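# Nest the small box inside the upright large box in the pink tray

## Task

Set the bigger cardboard box upright in the pink tray with its opening facing up, then lower the smaller cardboard box into it, opening also facing up, until the small box is fully seated inside the big one.

## Robot and tools

Robot: two arms, left_arm and right_arm, each ending in an identical five-finger right hand (so the hands are not mirrored). Bases in the scene frame: left_arm at (+0.080, +0.643, 0) m, right_arm at (+0.061, -0.633, 0) m, both turned very slightly about z. A post stands behind the arms. Loose objects may occasionally be nudged by the scene itself.

Frame: the scene frame has its origin at table-top height midway between the arms, +x pointing out over the table, +z up, and left_arm on the +y side. Image sides do not match arm names. All positions, orientations, velocities and offsets use this frame's axes.

Hand point: a point fixed to the palm, 0.15 m out from the wrist flange along the fingers and 0.05 m in front of the palm. Its +z runs along straight fingers, +y out of the palm, +x across the palm away from the thumb. Straight fingertips reach about 0.06-0.07 m past it along +z and sit 0.06 m behind it along -y. A bracket on the little-finger side of the wrist can strike things; with fingers level the wrist may hang well below the hand point and hit the table first.

The 28-number row (used by execute_actions and move), every value in [-1, 1], one row covering both arms: left_arm dx, dy, dz, rx, ry, rz; then left hand little, ring, middle, index, thumb_bend, thumb_turn, force_limit, speed; then the same 14 for right_arm. dx..rz are an offset, not a pose: they count from that arm's Hand target at the start of the action or move, along scene axes, and 1.0 equals 0.6 m or 180 degrees; rx, ry, rz form one rotation vector turning about the Hand target position. All zeros asks nothing new of an arm. Finger and thumb_bend values: +1 straight/open, -1 curled/closed. thumb_turn: +1 beside the palm, -1 across in front of it (needed for a wrap grip of objects about 0.035-0.065 m thick). force_limit maps -1..+1 to about 0..10 N at the fingertip (0..15 N for the two thumb motors); speed rises from near zero at -1 to full at +0.48 and above. For a gentle grip close at speed -0.94 or lower. Hand numbers never mean 'unchanged': to keep a hand as is, resend the last eight numbers you sent it (or, if none yet, its hand_measured plus hand_force_limit and hand_speed). A gripping motor locks at the target or on reaching force_limit; to squeeze harder raise force_limit and send a more closed target.

execute_actions: actions is a list of actions, each up to 15 rows, one row per 1/30 s step; each row's offset is from the action's start pose, and a short action holds its last row. cameras chooses images (["all"], [] or names); by default images come only with an empty actions list.

move: target is one row or a list of up to 15 rows, each offset from the same starting Hand targets (not from the previous row). The hand point travels in straight lines; all paths share a 10 s cap. speed: m/s, 0.002 to 3.2, default 0.25 (turn rate twice that in rad/s), one value or one per target. blend: corner rounding in m for lists, default 0 (stop at each). stop_force: 4 to 120 N, ends an arm's path when its wrist sensor feels that much push against its motion; use slowly (about 0.005 m/s) for gentle contact; tool numbers must then be the same in every target; unreliable while the hand turns. zero: with stop_force, re-zero the sensor first (default true). blocking=false returns early and cannot be combined with stop_force. The result adds a move: line with the ending (done, off_target, moving, held, fault) and limits such as paced or held. Moves neither avoid obstacles nor the other arm; a path bringing the wrist near the arm's first-joint axis is refused.

wait: seconds 0 to 3600, lets the scene run. stop: brakes a running move. zoom_image: camera (cam_high, cam_left_wrist, cam_right_wrist) and region [x0, y0, x1, y1] in pixels, at most 504 by 504. show_instructions: shows the reference image pages. zero_wrist_force: arm left_arm or right_arm. finished_scene: ends the scene (scene 1), irreversible.

Cameras: cam_high 896x504, cam_left_wrist and cam_right_wrist 672x504 fisheye.

Results: end_effector_position (m) and quaternion, velocities, Hand target (the last commanded pose, from which next offsets count; the hand often rests a bit short of it), hand_measured, hand_stopped_by (moving, target, force, stalled, fault) and hand_load_n, each six values in motor order; Wrist force/torque in the hand's own axes; joint positions and torques; motor temperatures. Commanded orientation is clipped to 32 degrees from the measured one per step.

Avoid: dropping a box even slightly, releasing a moving part, letting anything leave the table, striking or pressing hard on fixed or heavy things, and any contact between the two arms or hands. Contact force near 150 N or a joint overload stops the arm for 10 s; a motor at 85 °C brakes the arm for 30-60 s. Stay stiff-contact aware: commanding even slightly past a firm surface can cause a fault.

Each tool is called after ">>>" as name([rows], argument=value, ...), one row to a line, values as JSON.

Reference images:

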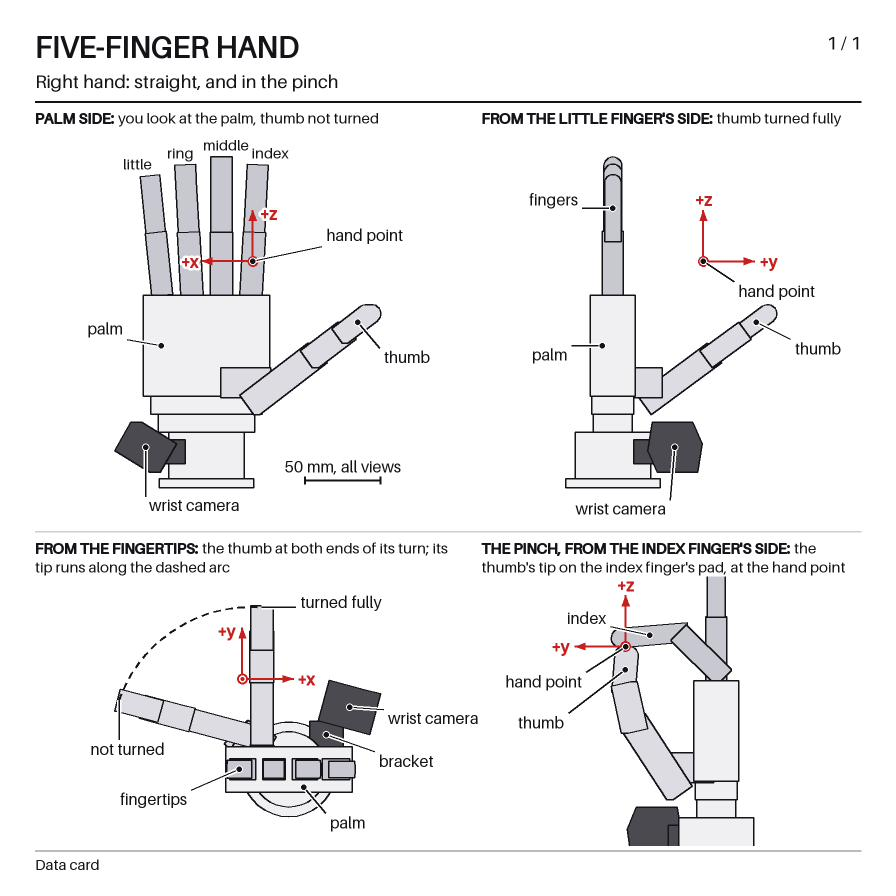

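## Session

>>> execute_actions(actions=[])

Scene clock: 0.00 s.
left_arm: end_effector_position=(+0.3430, +0.5584, +0.1756) hand_measured=(+1.000, +1.000, +1.000, +1.000, +1.000, +1.000) hand_load_n=(+0.0, +0.0, +0.0, +0.0, +0.0, +0.0) hand_stopped_by=(target, target, target, target, target, target) hand_force_limit=0.00 hand_speed=-0.80 end_effector_quat_wxyz=(+0.252, +0.898, +0.317, -0.170) | right_arm: end_effector_position=(+0.7132, +0.0162, +0.1530) hand_measured=(+1.000, +1.000, +1.000, +1.000, +1.000, +1.000) hand_load_n=(+0.0, +0.0, +0.0, +0.0, +0.0, +0.0) hand_stopped_by=(target, target, target, target, target, target) hand_force_limit=0.00 hand_speed=-0.80 end_effector_quat_wxyz=(-0.341, +0.262, +0.797, +0.424)
Joint positions: left_arm=[-0.156 -1.554 2.432 0.732 2.187 0.705] | right_arm=[0.361 -0.765 1.456 1.004 0.423 -0.711]
Joint velocities: within noise
Joint torques (N m): no reading
Motor temperatures (°C): left_arm=[36 43 37 45 41 42] | right_arm=[43 36 37 36 39 41]
Wrist force (N): no reading
Wrist torque (N m): no reading
Wrist force, peak (N): no reading
Hand target: left_arm +0.3430, +0.5584, +0.1756; +0.252, +0.898, +0.317, -0.170 | right_arm +0.7132, +0.0162, +0.1530; -0.341, +0.262, +0.797, +0.424

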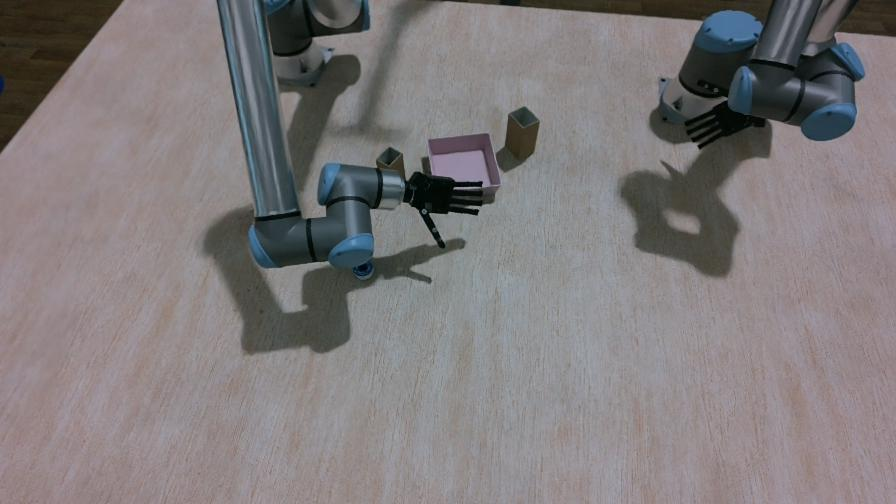

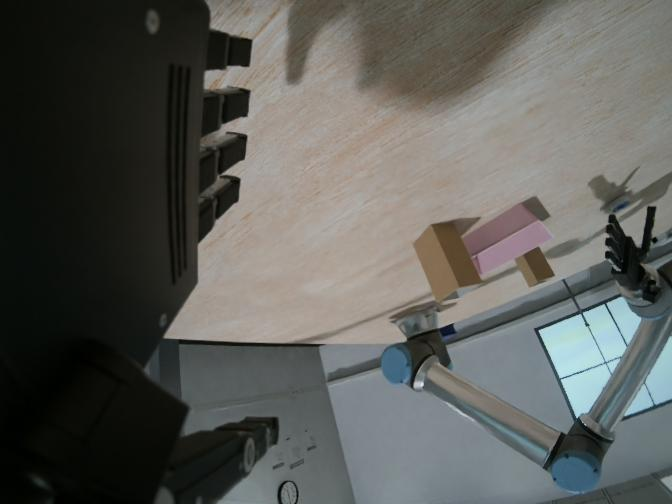

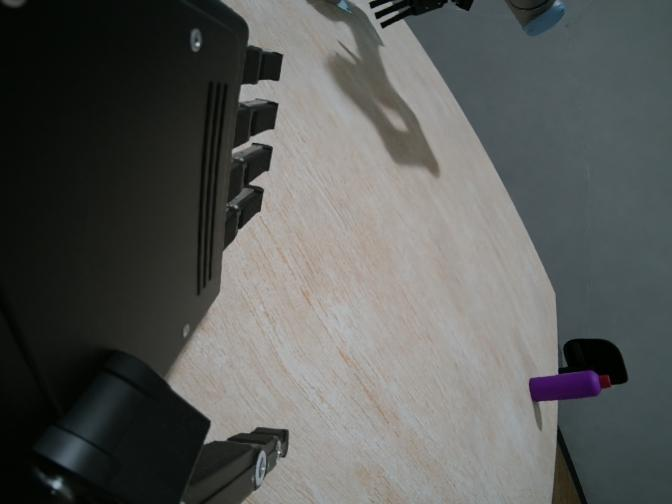

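>>> zoom_image(camera="cam_high", region=[340, 80, 590, 300])

>>> zoom_image(camera="cam_left_wrist", region=[380, 160, 660, 330])

Scaled by 2.016 from the camera's image (finer frame: 1280x720).

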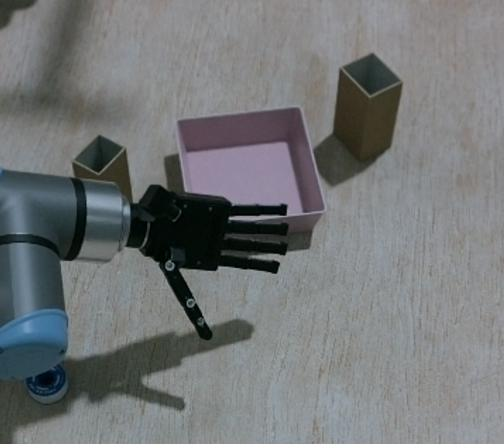

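Scaled by 1.800 from the camera's image (finer frame: 960x720).

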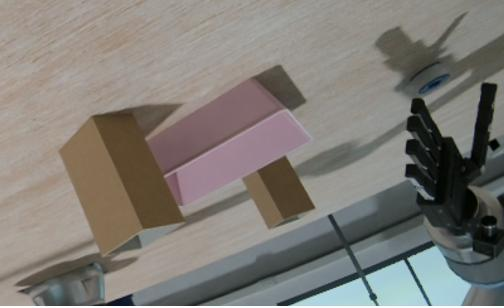

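>>> move([
  [0,0,0,0,0,0,1,1,1,1,1,1,0,-0.8,0,0,0.35,0,0,0,1,1,1,1,1,1,0,-0.8],
  [0,0,0,0,0,0,1,1,1,1,1,1,0,-0.8,0,-0.667,0.35,0,0,0,1,1,1,1,1,1,0,-0.8],
], blend=0.05, cameras=["all"])

Scene clock: 60.50 s.
left_arm: end_effector_position=(+0.3430, +0.5584, +0.1756) hand_measured=(+1.000, +1.000, +1.000, +1.000, +1.000, +1.000) hand_load_n=(+0.0, +0.0, +0.0, +0.0, +0.0, +0.0) hand_stopped_by=(target, target, target, target, target, target) hand_force_limit=0.00 hand_speed=-0.80 end_effector_quat_wxyz=(+0.252, +0.898, +0.317, -0.170) | right_arm: end_effector_position=(+0.7132, -0.3839, +0.3630) hand_measured=(+1.000, +1.000, +1.000, +1.000, +1.000, +1.000) hand_load_n=(+0.0, +0.0, +0.0, +0.0, +0.0, +0.0) hand_stopped_by=(target, target, target, target, target, target) hand_force_limit=0.00 hand_speed=-0.80 end_effector_quat_wxyz=(-0.342, +0.262, +0.797, +0.424)
Joint positions: left_arm=[-0.156 -1.554 2.432 0.732 2.187 0.705] | right_arm=[-0.211 -1.099 1.771 1.82 0.739 -1.634]
Joint torques (N m): left_arm=[-1.56 -26.26 -23.11 3.62 1.31 0.1] | right_arm=[-11.78 -56.43 -39.12 2.66 -0.32 -1.08]
Wrist force (N): left_arm=[0.1 -0.4 0.2] | right_arm=[-0.2 -0.9 -0.6]
Wrist torque (N m): left_arm=[-0.07 -0.02 -0.01] | right_arm=[-0.09 0.07 -0.08]
Wrist force, peak (N): left_arm=[0.0 -0.6 0.4] | right_arm=[-0.2 -2.4 -3.1]
Hand target: left_arm +0.3430, +0.5584, +0.1756; +0.252, +0.898, +0.317, -0.170 | right_arm +0.7132, -0.3840, +0.3630; -0.341, +0.262, +0.797, +0.424
Off the commanded pose: left_arm 0.000 m, 0 deg | right_arm 0.000 m, 0 deg.
move: done
cam_right_wrist: T_world_to_cam=[[0.50443, 0.5623, 0.65526, -0.37565], [0.86138, -0.38027, -0.33678, -0.63496], [0.05981, 0.73431, -0.67617, 0.60326]] pos_world=[0.70035, -0.47321, 0.44021]

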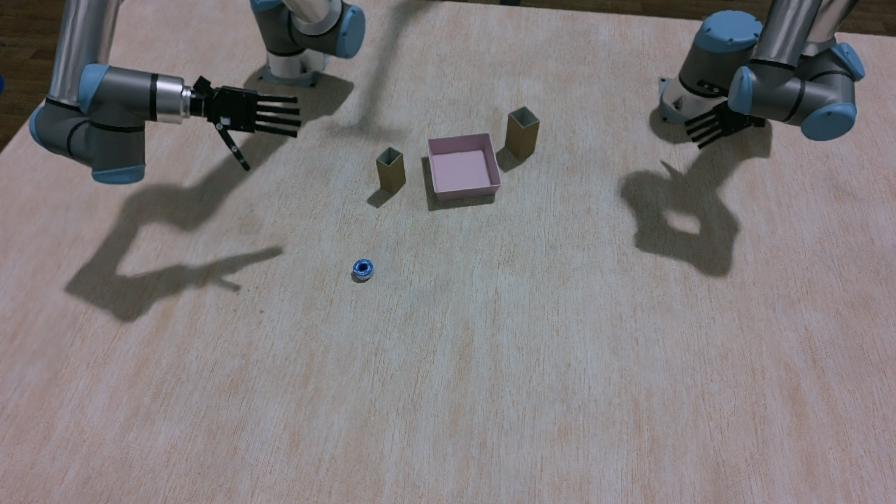

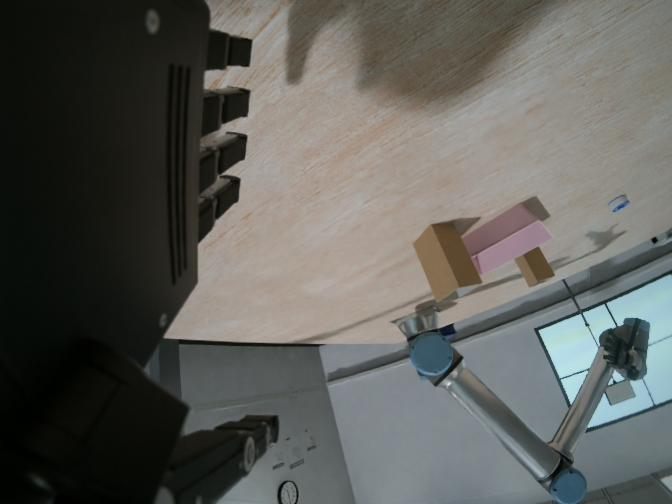

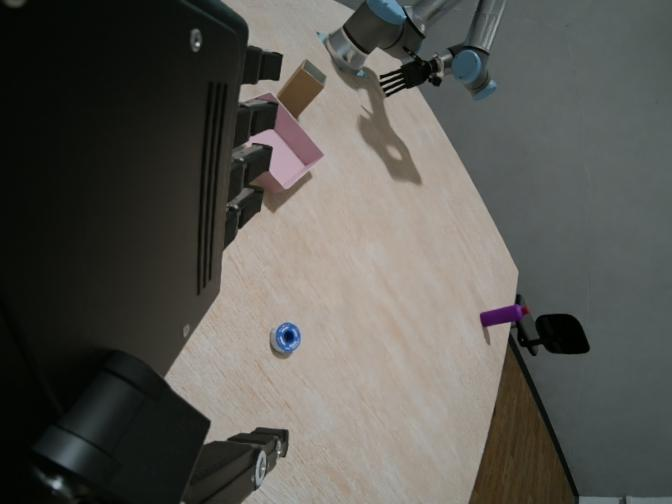

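>>> zoom_image(camera="cam_high", region=[360, 90, 560, 215])

Scaled by 2.520 from the camera's image (finer frame: 1280x720).

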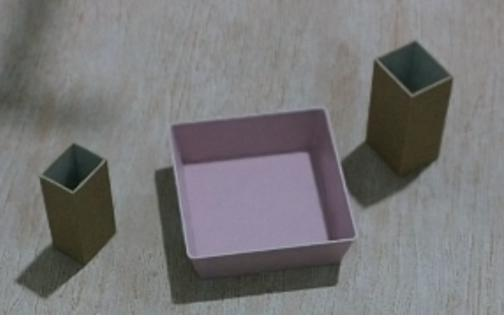

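>>> move(target=[-0.011,-0.7515,0.124,0.1903,-0.0516,-0.0064,1,1,1,1,1,-1,-0.6,-0.4,0,0,0,0,0,0,1,1,1,1,1,1,0,-0.8], cameras=["cam_high","cam_left_wrist"])

Scene clock: 361.10 s.
left_arm: end_effector_position=(+0.3363, +0.1076, +0.2499) hand_measured=(+1.000, +1.000, +1.000, +1.000, +1.000, -1.000) hand_load_n=(+0.0, +0.0, +0.0, +0.0, +0.0, -0.5) hand_stopped_by=(target, target, target, target, target, target) hand_force_limit=-0.60 hand_speed=-0.40 end_effector_quat_wxyz=(-0.001, +0.946, +0.323, +0.001) | right_arm: end_effector_position=(+0.7132, -0.3840, +0.3630) hand_measured=(+1.000, +1.000, +1.000, +1.000, +1.000, +1.000) hand_load_n=(+0.0, +0.0, +0.0, +0.0, +0.0, +0.0) hand_stopped_by=(target, target, target, target, target, target) hand_force_limit=0.00 hand_speed=-0.80 end_effector_quat_wxyz=(-0.341, +0.262, +0.797, +0.424)
Joint positions: left_arm=[-1.384 -1.384 1.868 1.089 1.57 -0.515] | right_arm=[-0.211 -1.099 1.771 1.82 0.739 -1.635]
Joint torques (N m): left_arm=[9.26 -39.65 -43.55 4.85 3.97 3.52] | right_arm=[-15.34 -54.03 -38.65 4.15 0.39 -2.5]
Wrist force (N): left_arm=[-0.1 -0.3 0.4] | right_arm=[-0.2 -0.4 -0.2]
Wrist torque (N m): left_arm=[-0.14 -0.06 -0.21] | right_arm=[-0.04 0.06 -0.06]
Wrist force, peak (N): left_arm=[1.7 -2.3 -0.9] | right_arm=[-0.1 -0.5 -1.5]
Hand target: left_arm +0.3364, +0.1075, +0.2500; -0.001, +0.946, +0.323, +0.001 | right_arm +0.7132, -0.3840, +0.3630; -0.341, +0.262, +0.797, +0.424
Off the commanded pose: left_arm 0.000 m, 0 deg | right_arm 0.000 m, 0 deg.
move: done
cam_left_wrist: T_world_to_cam=[[0.77557, -0.63066, 0.02748, -0.20296], [-0.55606, -0.66193, 0.50264, 0.13482], [-0.2988, -0.40512, -0.86406, 0.4766]] pos_world=[0.37479, 0.15432, 0.34962]

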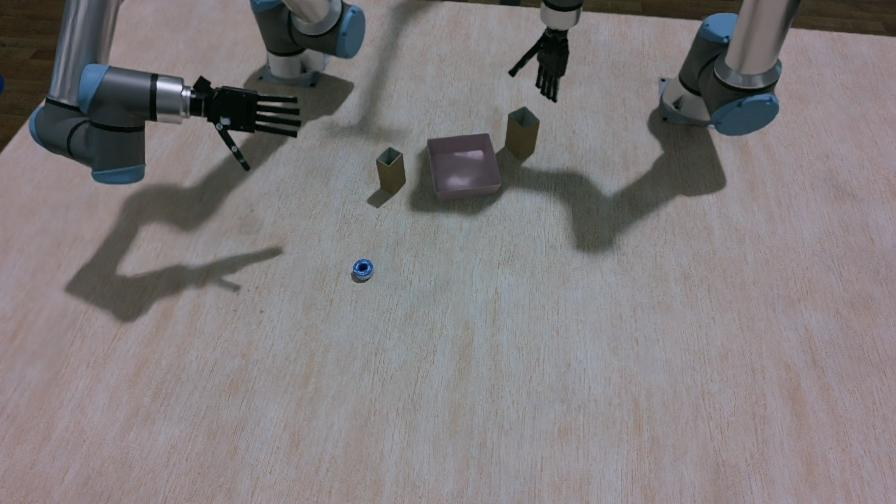

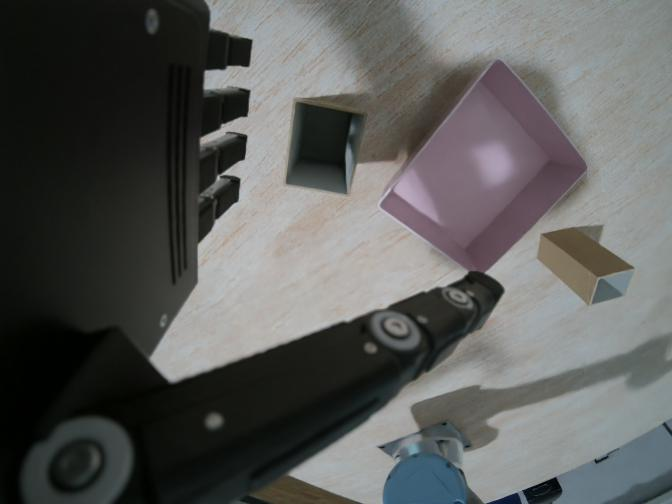

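>>> move(target=[0.016,-0.0095,-0.1333,0,0,0.0167,1,1,1,1,1,-1,-0.6,-0.4,0,0,0,0,0,0,1,1,1,1,1,1,0,-0.8], cameras=["cam_high","cam_left_wrist"])

>>> zoom_image(camera="cam_high", region=[440, 0, 620, 180])

Scene clock: 385.07 s.
left_arm: end_effector_position=(+0.3460, +0.1019, +0.1700) hand_measured=(+1.000, +1.000, +1.000, +1.000, +1.000, -1.000) hand_load_n=(+0.0, +0.0, +0.0, +0.0, +0.0, +0.0) hand_stopped_by=(target, target, target, target, target, target) hand_force_limit=-0.60 hand_speed=-0.40 end_effector_quat_wxyz=(-0.001, +0.938, +0.348, +0.001) | right_arm: end_effector_position=(+0.7132, -0.3840, +0.3630) hand_measured=(+1.000, +1.000, +1.000, +1.000, +1.000, +1.000) hand_load_n=(+0.0, +0.0, +0.0, +0.0, +0.0, +0.0) hand_stopped_by=(target, target, target, target, target, target) hand_force_limit=0.00 hand_speed=-0.80 end_effector_quat_wxyz=(-0.341, +0.262, +0.797, +0.424)
Joint positions: left_arm=[-1.374 -1.298 1.922 0.95 1.57 -0.557] | right_arm=[-0.211 -1.099 1.771 1.82 0.739 -1.635]
Joint torques (N m): left_arm=[-15.71 -51.76 -38.75 2.3 0.65 3.45] | right_arm=[-15.77 -55.25 -38.2 4.11 0.54 -2.52]
Wrist force (N): left_arm=[-0.2 -0.3 0.3] | right_arm=[-0.5 -0.5 -0.3]
Wrist torque (N m): left_arm=[-0.14 -0.04 -0.24] | right_arm=[-0.06 0.10 -0.08]
Wrist force, peak (N): left_arm=[-0.4 -0.1 2.8] | right_arm=[-0.6 -0.6 -1.1]
Hand target: left_arm +0.3460, +0.1018, +0.1700; -0.001, +0.938, +0.348, +0.001 | right_arm +0.7132, -0.3840, +0.3630; -0.341, +0.262, +0.797, +0.424
Off the commanded pose: left_arm 0.000 m, 0 deg | right_arm 0.000 m, 0 deg.
move: done
cam_left_wrist: T_world_to_cam=[[0.80777, -0.58886, 0.0273, -0.22723], [-0.52031, -0.69044, 0.50256, 0.16722], [-0.27709, -0.42016, -0.86411, 0.40222]] pos_world=[0.38201, 0.15064, 0.26972]

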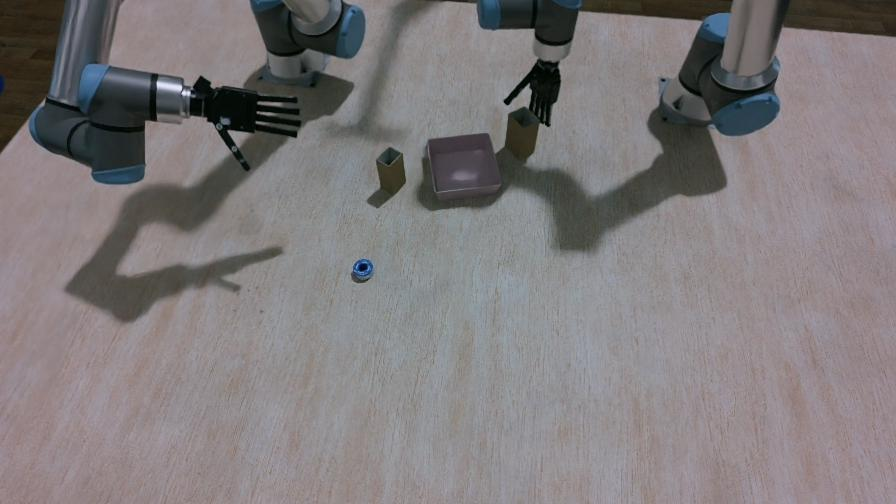

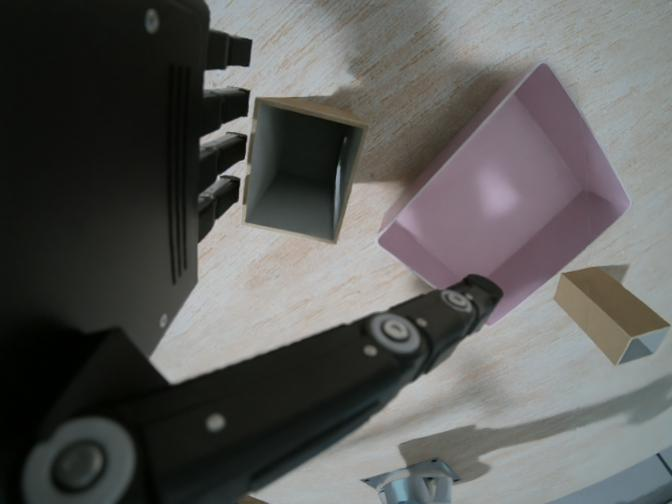

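Scaled by 2.800 from the camera's image (finer frame: 1280x720).

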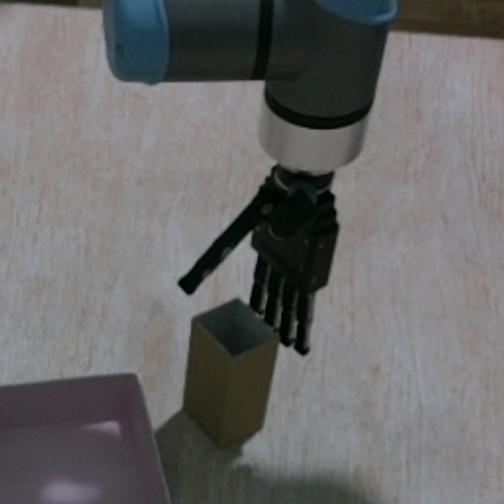

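>>> move(target=[-0.0025,0.0023,-0.11,0,0,0,1,1,1,1,1,-1,-0.6,-0.4,0,0,0,0,0,0,1,1,1,1,1,1,0,-0.8], cameras=["cam_high","cam_left_wrist"], speed=0.08, stop_force=8)

>>> zoom_image(camera="cam_left_wrist", region=[180, 20, 520, 360])

>>> zoom_image(camera="cam_high", region=[470, 50, 590, 170])

Scene clock: 403.40 s.
left_arm: end_effector_position=(+0.3444, +0.1032, +0.1040) hand_measured=(+1.000, +1.000, +1.000, +1.000, +1.000, -1.000) hand_load_n=(+0.0, +0.0, +0.0, +0.5, +0.0, +0.0) hand_stopped_by=(target, target, target, target, target, target) hand_force_limit=-0.60 hand_speed=-0.40 end_effector_quat_wxyz=(-0.001, +0.938, +0.348, +0.001) | right_arm: end_effector_position=(+0.7132, -0.3840, +0.3630) hand_measured=(+1.000, +1.000, +1.000, +1.000, +1.000, +1.000) hand_load_n=(+0.0, +0.0, +0.0, +0.0, +0.0, +0.0) hand_stopped_by=(target, target, target, target, target, target) hand_force_limit=0.00 hand_speed=-0.80 end_effector_quat_wxyz=(-0.341, +0.262, +0.797, +0.424)
Joint positions: left_arm=[-1.376 -1.228 1.971 0.83 1.57 -0.56] | right_arm=[-0.211 -1.099 1.771 1.82 0.739 -1.635]
Joint torques (N m): left_arm=[-4.77 -74.62 -38.02 6.6 -1.79 -0.44] | right_arm=[-15.35 -54.42 -37.95 4.04 0.5 -2.23]
Wrist force (N): left_arm=[-0.8 -0.7 0.4] | right_arm=[-0.2 -0.1 -0.6]
Wrist torque (N m): left_arm=[-0.19 0.03 -0.13] | right_arm=[0.03 0.07 -0.04]
Wrist force, peak (N): left_arm=[-0.3 -0.8 1.4] | right_arm=[0.5 -1.1 -0.9]
Hand target: left_arm +0.3445, +0.1032, +0.1040; -0.001, +0.938, +0.348, +0.001 | right_arm +0.7132, -0.3840, +0.3630; -0.341, +0.262, +0.797, +0.424
Off the commanded pose: left_arm 0.000 m, 0 deg | right_arm 0.000 m, 0 deg.
move: done
cam_left_wrist: T_world_to_cam=[[0.8076, -0.58909, 0.02737, -0.22329], [-0.52051, -0.69023, 0.50264, 0.20053], [-0.27721, -0.42018, -0.86406, 0.34524]] pos_world=[0.38041, 0.15194, 0.20362]

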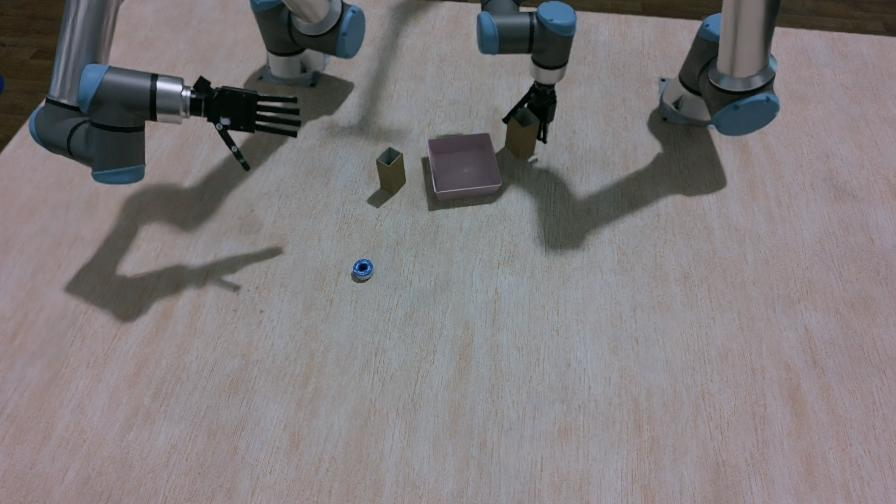

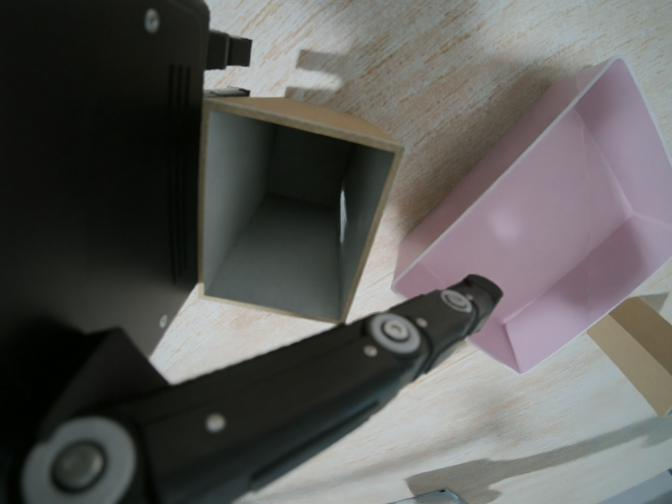

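Scaled by 1.482 from the camera's image (finer frame: 960x720).

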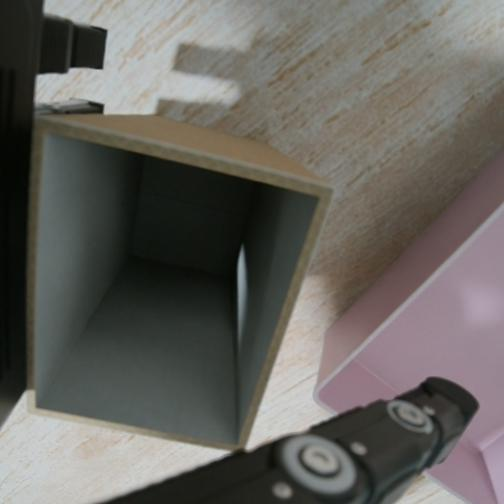

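Scaled by 4.200 from the camera's image (finer frame: 1280x720).

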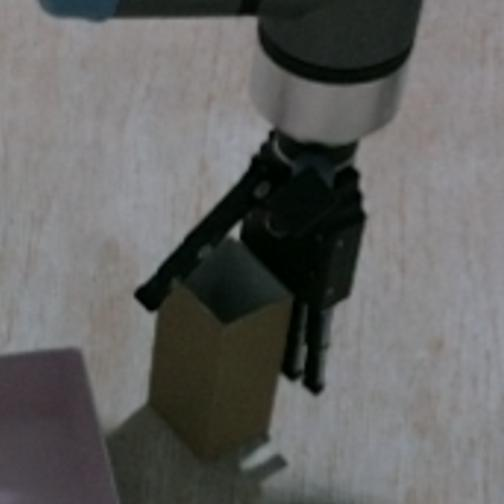

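>>> move(target=[0.0087,-0.0101,0,0,0,0,1,1,1,1,1,-1,-0.6,-0.4,0,0,0,0,0,0,1,1,1,1,1,1,0,-0.8], speed=0.03)

>>> move(target=[0,0,0,0,0,0,1,1,1,1,0.4,-1,-0.6,-0.8,0,0,0,0,0,0,1,1,1,1,1,1,0,-0.8], cameras=["cam_high","cam_left_wrist"])

>>> zoom_image(camera="cam_left_wrist", region=[180, 20, 520, 360])

Scene clock: 415.87 s.
left_arm: end_effector_position=(+0.3498, +0.0970, +0.1040) hand_measured=(+1.000, +1.000, +1.000, +1.000, +1.000, -1.000) hand_load_n=(+0.0, +0.0, +0.0, +0.0, +0.0, +0.0) hand_stopped_by=(target, target, target, target, target, target) hand_force_limit=-0.60 hand_speed=-0.40 end_effector_quat_wxyz=(-0.001, +0.938, +0.348, +0.001) | right_arm: end_effector_position=(+0.7132, -0.3840, +0.3630) hand_measured=(+1.000, +1.000, +1.000, +1.000, +1.000, +1.000) hand_load_n=(+0.0, +0.0, +0.0, +0.0, -0.5, +0.0) hand_stopped_by=(target, target, target, target, target, target) hand_force_limit=0.00 hand_speed=-0.80 end_effector_quat_wxyz=(-0.341, +0.262, +0.797, +0.424)
Joint positions: left_arm=[-1.368 -1.217 1.955 0.835 1.57 -0.551] | right_arm=[-0.211 -1.099 1.771 1.82 0.739 -1.635]
Joint torques (N m): left_arm=[-14.82 -76.8 -16.91 3.04 -1.31 -1.79] | right_arm=[-14.71 -55.38 -37.98 4.17 0.59 -2.6]
Wrist force (N): left_arm=[-0.4 -0.8 0.2] | right_arm=[-0.2 -0.4 -0.7]
Wrist torque (N m): left_arm=[-0.20 -0.01 -0.27] | right_arm=[-0.02 0.07 -0.05]
Wrist force, peak (N): left_arm=[-0.9 -0.9 0.5] | right_arm=[0.1 -0.9 -1.3]
Hand target: left_arm +0.3497, +0.0972, +0.1040; -0.001, +0.938, +0.348, +0.001 | right_arm +0.7132, -0.3840, +0.3630; -0.341, +0.262, +0.797, +0.424
Off the commanded pose: left_arm 0.000 m, 0 deg | right_arm 0.000 m, 0 deg.
move: done

Scene clock: 418.23 s.
left_arm: end_effector_position=(+0.3497, +0.0972, +0.1040) hand_measured=(+1.000, +1.000, +1.000, +1.000, +0.400, -1.000) hand_load_n=(+0.0, +0.0, +0.0, +0.0, +0.0, +0.0) hand_stopped_by=(target, target, target, target, target, target) hand_force_limit=-0.60 hand_speed=-0.80 end_effector_quat_wxyz=(-0.001, +0.938, +0.348, +0.001) | right_arm: end_effector_position=(+0.7132, -0.3840, +0.3630) hand_measured=(+1.000, +1.000, +1.000, +1.000, +1.000, +1.000) hand_load_n=(+0.0, +0.0, +0.0, +0.0, +0.0, +0.0) hand_stopped_by=(target, target, target, target, target, target) hand_force_limit=0.00 hand_speed=-0.80 end_effector_quat_wxyz=(-0.341, +0.262, +0.797, +0.424)
Joint positions: left_arm=[-1.368 -1.217 1.955 0.835 1.57 -0.551] | right_arm=[-0.211 -1.099 1.771 1.82 0.739 -1.635]
Joint torques (N m): left_arm=[-19.11 -75.26 -17.86 0.5 -3.16 -3.1] | right_arm=[-15.41 -54.14 -38.27 3.87 0.96 -2.34]
Wrist force (N): left_arm=[-0.7 -0.5 0.6] | right_arm=[0.0 -0.6 -0.9]
Wrist torque (N m): left_arm=[-0.18 0.02 -0.25] | right_arm=[-0.02 0.03 -0.05]
Wrist force, peak (N): left_arm=[-0.6 -0.8 0.7] | right_arm=[-0.1 -1.1 -0.8]
Hand target: left_arm +0.3497, +0.0972, +0.1040; -0.001, +0.938, +0.348, +0.001 | right_arm +0.7132, -0.3840, +0.3630; -0.341, +0.262, +0.797, +0.424
Off the commanded pose: left_arm 0.000 m, 0 deg | right_arm 0.000 m, 0 deg.
move: done
cam_left_wrist: T_world_to_cam=[[0.8076, -0.58909, 0.02737, -0.23108], [-0.52051, -0.69023, 0.50264, 0.19903], [-0.27721, -0.42018, -0.86406, 0.34412]] pos_world=[0.38561, 0.14584, 0.20362]

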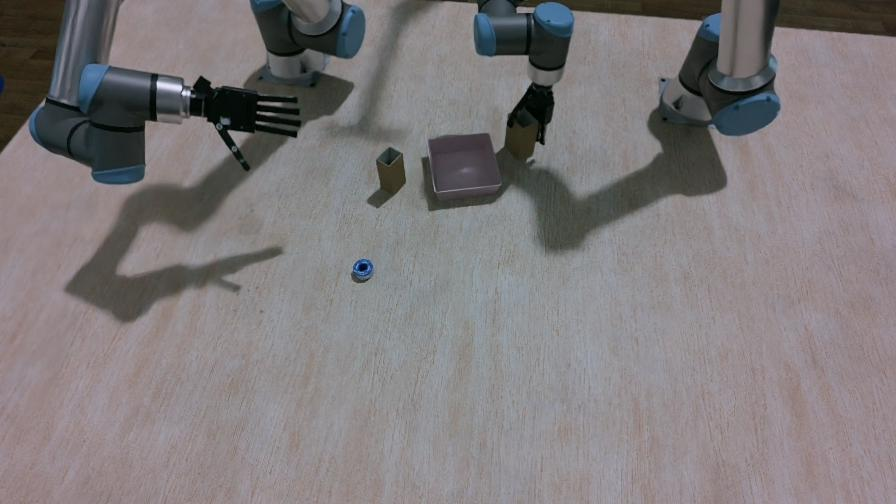

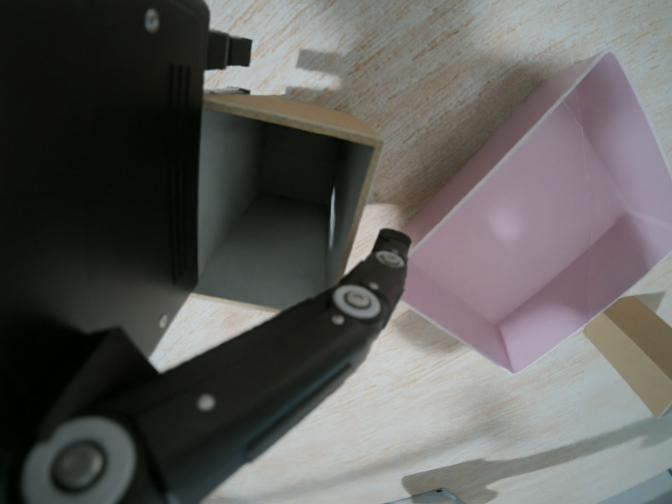

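Scaled by 1.482 from the camera's image (finer frame: 960x720).

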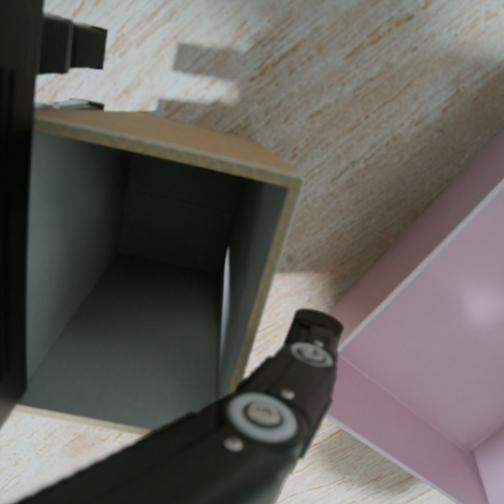

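>>> move(target=[0,0,0,0,0,0,1,1,1,1,-0.6,-1,-0.7,-0.9,0,0,0,0,0,0,1,1,1,1,1,1,0,-0.8], cameras=["cam_left_wrist"])

>>> zoom_image(camera="cam_left_wrist", region=[180, 20, 520, 360])

Scene clock: 423.87 s.
left_arm: end_effector_position=(+0.3497, +0.0972, +0.1040) hand_measured=(+1.000, +1.000, +1.000, +1.000, +0.230, -1.000) hand_load_n=(+0.0, +0.0, +0.0, +0.0, +2.5, +0.0) hand_stopped_by=(target, target, target, target, force, target) hand_force_limit=-0.70 hand_speed=-0.90 end_effector_quat_wxyz=(-0.001, +0.938, +0.348, +0.001) | right_arm: end_effector_position=(+0.7132, -0.3840, +0.3630) hand_measured=(+1.000, +1.000, +1.000, +1.000, +1.000, +1.000) hand_load_n=(+0.0, +0.5, +0.0, +0.0, +0.0, +0.0) hand_stopped_by=(target, target, target, target, target, target) hand_force_limit=0.00 hand_speed=-0.80 end_effector_quat_wxyz=(-0.341, +0.262, +0.797, +0.424)
Joint positions: left_arm=[-1.368 -1.217 1.955 0.835 1.57 -0.551] | right_arm=[-0.211 -1.099 1.771 1.82 0.739 -1.635]
Joint torques (N m): left_arm=[-18.8 -75.19 -18.09 0.54 -3.28 -3.28] | right_arm=[-14.15 -55.34 -38.73 4.29 1 -2.19]
Wrist force (N): left_arm=[-0.7 -0.7 -0.3] | right_arm=[-0.4 -0.7 -1.1]
Wrist torque (N m): left_arm=[-0.21 0.04 -0.26] | right_arm=[-0.03 0.10 -0.08]
Wrist force, peak (N): left_arm=[-0.7 -1.0 0.3] | right_arm=[-0.3 -1.2 -0.9]
Hand target: left_arm +0.3497, +0.0972, +0.1040; -0.001, +0.938, +0.348, +0.001 | right_arm +0.7132, -0.3840, +0.3630; -0.341, +0.262, +0.797, +0.424
Off the commanded pose: left_arm 0.000 m, 0 deg | right_arm 0.000 m, 0 deg.
move: done
cam_left_wrist: T_world_to_cam=[[0.8076, -0.58909, 0.02737, -0.23108], [-0.52051, -0.69023, 0.50264, 0.19903], [-0.27721, -0.42018, -0.86406, 0.34412]] pos_world=[0.38561, 0.14584, 0.20362]

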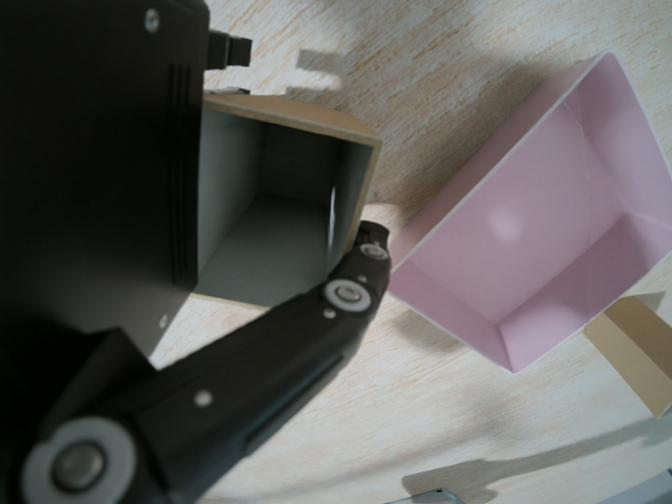

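Scaled by 1.482 from the camera's image (finer frame: 960x720).

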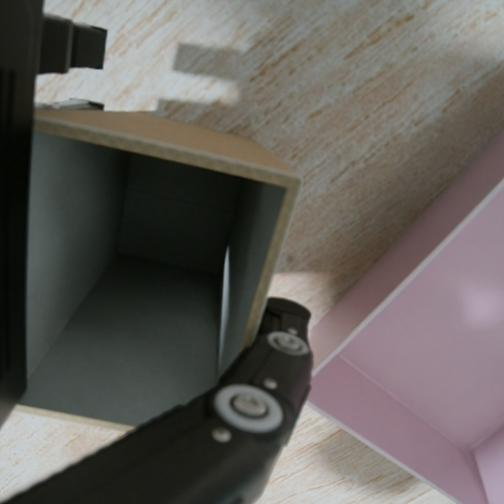

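>>> move(target=[0,0,0,0,0,0,1,1,1,1,-0.8,-1,-0.45,-0.9,0,0,0,0,0,0,1,1,1,1,1,1,0,-0.8])

>>> move(target=[0,0,0.1417,0,0,0,1,1,1,1,-0.8,-1,-0.45,-0.9,0,0,0,0,0,0,1,1,1,1,1,1,0,-0.8], speed=0.08, cameras=["cam_high","cam_left_wrist"])

>>> zoom_image(camera="cam_high", region=[440, 50, 590, 200])

Scene clock: 449.27 s.
left_arm: end_effector_position=(+0.3497, +0.0972, +0.1040) hand_measured=(+1.000, +1.000, +1.000, +1.000, +0.224, -1.000) hand_load_n=(+0.0, -0.5, +0.0, +0.0, +4.0, +0.0) hand_stopped_by=(target, target, target, target, force, target) hand_force_limit=-0.45 hand_speed=-0.90 end_effector_quat_wxyz=(-0.001, +0.938, +0.348, +0.001) | right_arm: end_effector_position=(+0.7132, -0.3840, +0.3630) hand_measured=(+1.000, +1.000, +1.000, +1.000, +1.000, +1.000) hand_load_n=(+0.0, +0.0, +0.0, +0.0, +0.0, +0.0) hand_stopped_by=(target, target, target, target, target, target) hand_force_limit=0.00 hand_speed=-0.80 end_effector_quat_wxyz=(-0.341, +0.262, +0.797, +0.424)
Joint positions: left_arm=[-1.368 -1.217 1.955 0.835 1.57 -0.551] | right_arm=[-0.211 -1.099 1.771 1.82 0.739 -1.635]
Joint torques (N m): left_arm=[-18.95 -71.95 -18.54 0.95 -3.27 -3.27] | right_arm=[-14.27 -54.88 -38.18 3.81 0.43 -2.27]
Wrist force (N): left_arm=[-0.8 -0.4 -0.3] | right_arm=[-0.4 -0.7 -0.7]
Wrist torque (N m): left_arm=[-0.17 0.05 -0.26] | right_arm=[-0.05 0.09 -0.07]
Wrist force, peak (N): left_arm=[-0.9 -0.5 -0.4] | right_arm=[-0.7 -1.0 -0.6]
Hand target: left_arm +0.3497, +0.0972, +0.1040; -0.001, +0.938, +0.348, +0.001 | right_arm +0.7132, -0.3840, +0.3630; -0.341, +0.262, +0.797, +0.424
Off the commanded pose: left_arm 0.000 m, 0 deg | right_arm 0.000 m, 0 deg.
move: done

Scene clock: 450.63 s.
left_arm: end_effector_position=(+0.3497, +0.0971, +0.1892) hand_measured=(+1.000, +1.000, +1.000, +1.000, +0.224, -1.000) hand_load_n=(+0.0, +0.0, +0.0, +0.0, +3.5, +0.0) hand_stopped_by=(target, target, target, target, force, target) hand_force_limit=-0.45 hand_speed=-0.90 end_effector_quat_wxyz=(-0.001, +0.938, +0.348, +0.001) | right_arm: end_effector_position=(+0.7132, -0.3840, +0.3630) hand_measured=(+1.000, +1.000, +1.000, +1.000, +1.000, +1.000) hand_load_n=(+0.0, +0.0, +0.0, +0.0, +0.0, +0.0) hand_stopped_by=(target, target, target, target, target, target) hand_force_limit=0.00 hand_speed=-0.80 end_effector_quat_wxyz=(-0.341, +0.262, +0.797, +0.424)
Joint positions: left_arm=[-1.368 -1.308 1.895 0.987 1.57 -0.551] | right_arm=[-0.211 -1.099 1.771 1.82 0.739 -1.635]
Joint torques (N m): left_arm=[-12.06 -47.62 -23.6 0.45 -3.07 -2] | right_arm=[-15.62 -57.58 -39.02 3.66 0.49 -2.09]
Wrist force (N): left_arm=[-0.4 -0.2 0.4] | right_arm=[0.4 -0.5 -0.9]
Wrist torque (N m): left_arm=[-0.14 -0.02 -0.23] | right_arm=[-0.02 -0.02 -0.02]
Wrist force, peak (N): left_arm=[-0.9 -1.0 1.7] | right_arm=[-0.3 -0.9 -1.2]
Hand target: left_arm +0.3497, +0.0972, +0.1890; -0.001, +0.938, +0.348, +0.001 | right_arm +0.7132, -0.3840, +0.3630; -0.341, +0.262, +0.797, +0.424
Off the commanded pose: left_arm 0.000 m, 0 deg | right_arm 0.000 m, 0 deg.
move: done
cam_left_wrist: T_world_to_cam=[[0.80759, -0.5891, 0.02761, -0.23347], [-0.52058, -0.69009, 0.50276, 0.15618], [-0.27712, -0.42039, -0.86399, 0.41771]] pos_world=[0.38561, 0.14584, 0.28882]

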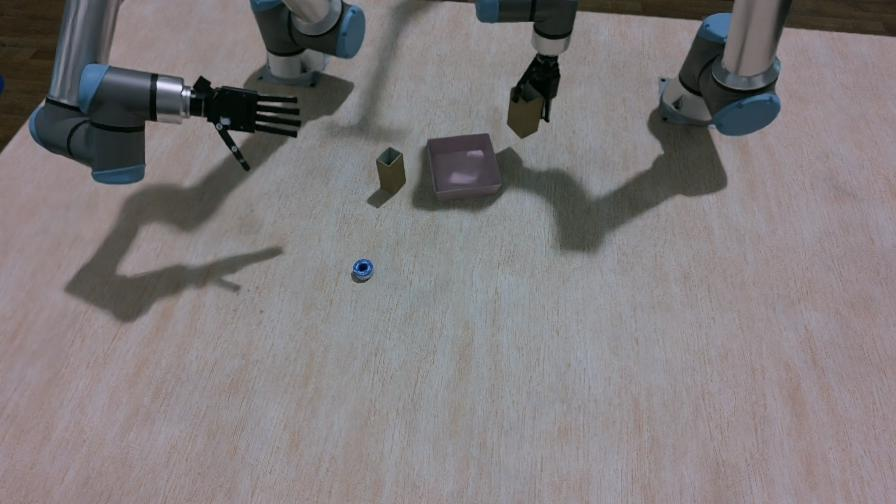

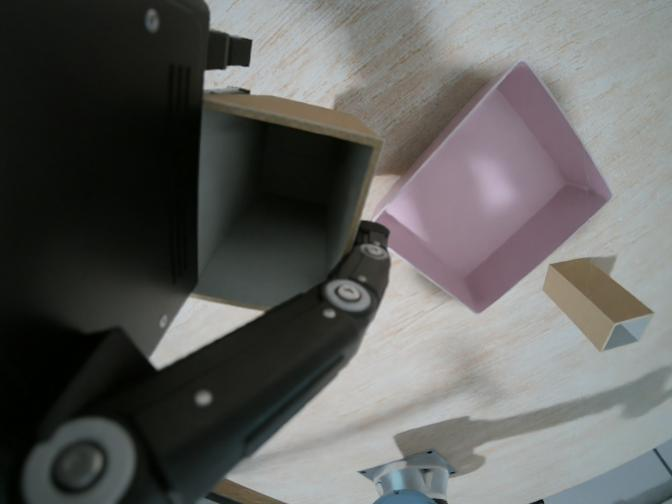

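Scaled by 3.360 from the camera's image (finer frame: 1280x720).

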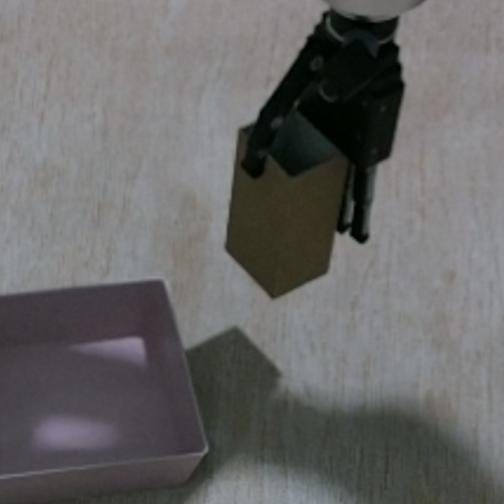

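>>> move(target=[0.1817,-0.2567,0,0,0,0,1,1,1,1,-0.8,-1,-0.45,-0.9,0,0,0,0,0,0,1,1,1,1,1,1,0,-0.8], speed=0.15, cameras=["cam_high","cam_left_wrist"])

>>> zoom_image(camera="cam_high", region=[360, 70, 560, 220])

Scene clock: 458.83 s.
left_arm: end_effector_position=(+0.4588, -0.0567, +0.1890) hand_measured=(+1.000, +1.000, +1.000, +1.000, +0.224, -1.000) hand_load_n=(+0.0, +0.0, +0.0, +0.0, +4.0, +0.5) hand_stopped_by=(target, target, target, target, force, target) hand_force_limit=-0.45 hand_speed=-0.90 end_effector_quat_wxyz=(-0.001, +0.938, +0.348, +0.001) | right_arm: end_effector_position=(+0.7132, -0.3840, +0.3630) hand_measured=(+1.000, +1.000, +1.000, +1.000, +1.000, +1.000) hand_load_n=(+0.0, +0.0, +0.0, +0.0, +0.0, +0.0) hand_stopped_by=(target, target, target, target, target, target) hand_force_limit=0.00 hand_speed=-0.80 end_effector_quat_wxyz=(-0.341, +0.262, +0.797, +0.424)
Joint positions: left_arm=[-1.249 -1.029 1.481 1.121 1.569 -0.432] | right_arm=[-0.211 -1.099 1.771 1.82 0.739 -1.635]
Joint torques (N m): left_arm=[-21.09 -82.4 -38.69 0.54 2.67 -3.3] | right_arm=[-14.77 -54.34 -38.88 3.61 0.66 -2.36]
Wrist force (N): left_arm=[0.0 -0.6 0.7] | right_arm=[0.0 -0.5 -0.6]
Wrist torque (N m): left_arm=[-0.21 -0.08 -0.13] | right_arm=[-0.03 0.02 -0.04]
Wrist force, peak (N): left_arm=[0.0 -2.0 0.6] | right_arm=[-0.3 -1.5 -0.6]
Hand target: left_arm +0.4587, -0.0569, +0.1890; -0.001, +0.938, +0.348, +0.001 | right_arm +0.7132, -0.3840, +0.3630; -0.341, +0.262, +0.797, +0.424
Off the commanded pose: left_arm 0.000 m, 0 deg | right_arm 0.000 m, 0 deg.
move: done
cam_left_wrist: T_world_to_cam=[[0.80764, -0.58904, 0.02736, -0.41227], [-0.52051, -0.69034, 0.5025, 0.10696], [-0.27711, -0.42007, -0.86415, 0.38314]] pos_world=[0.49481, -0.00806, 0.28862]

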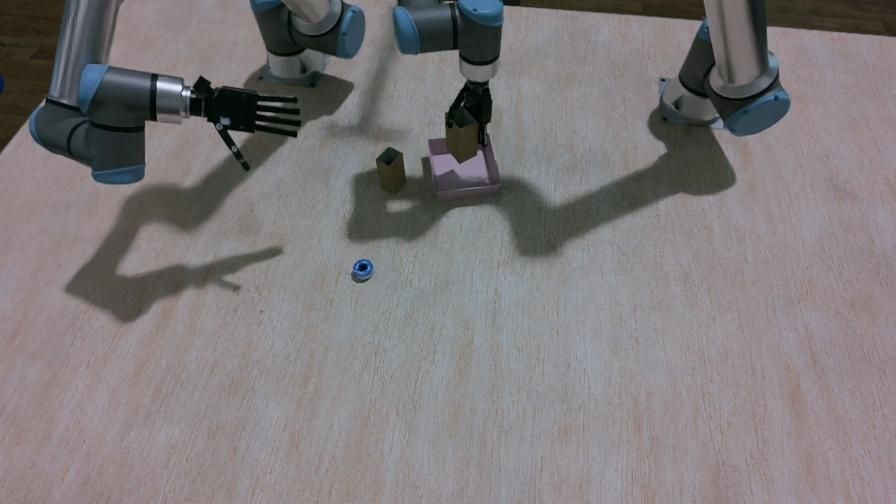

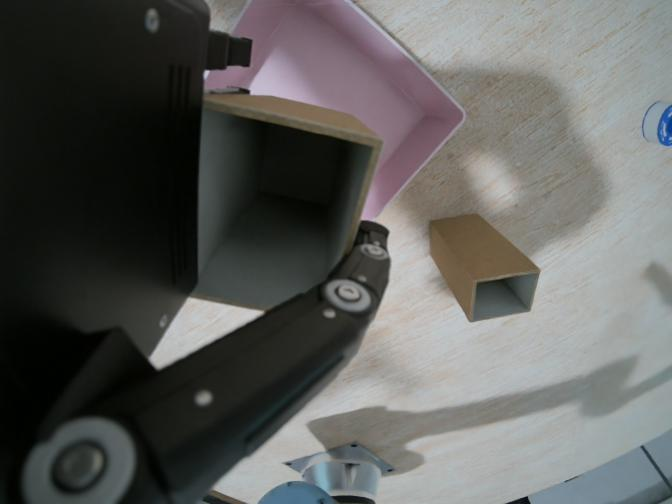

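Scaled by 2.520 from the camera's image (finer frame: 1280x720).

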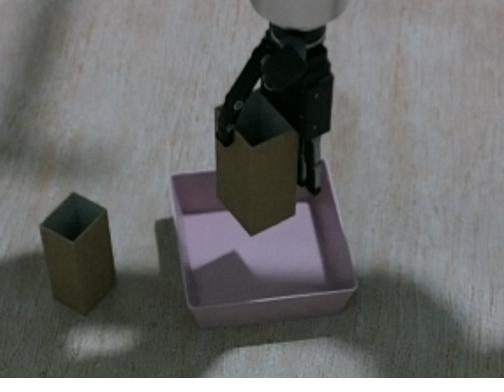

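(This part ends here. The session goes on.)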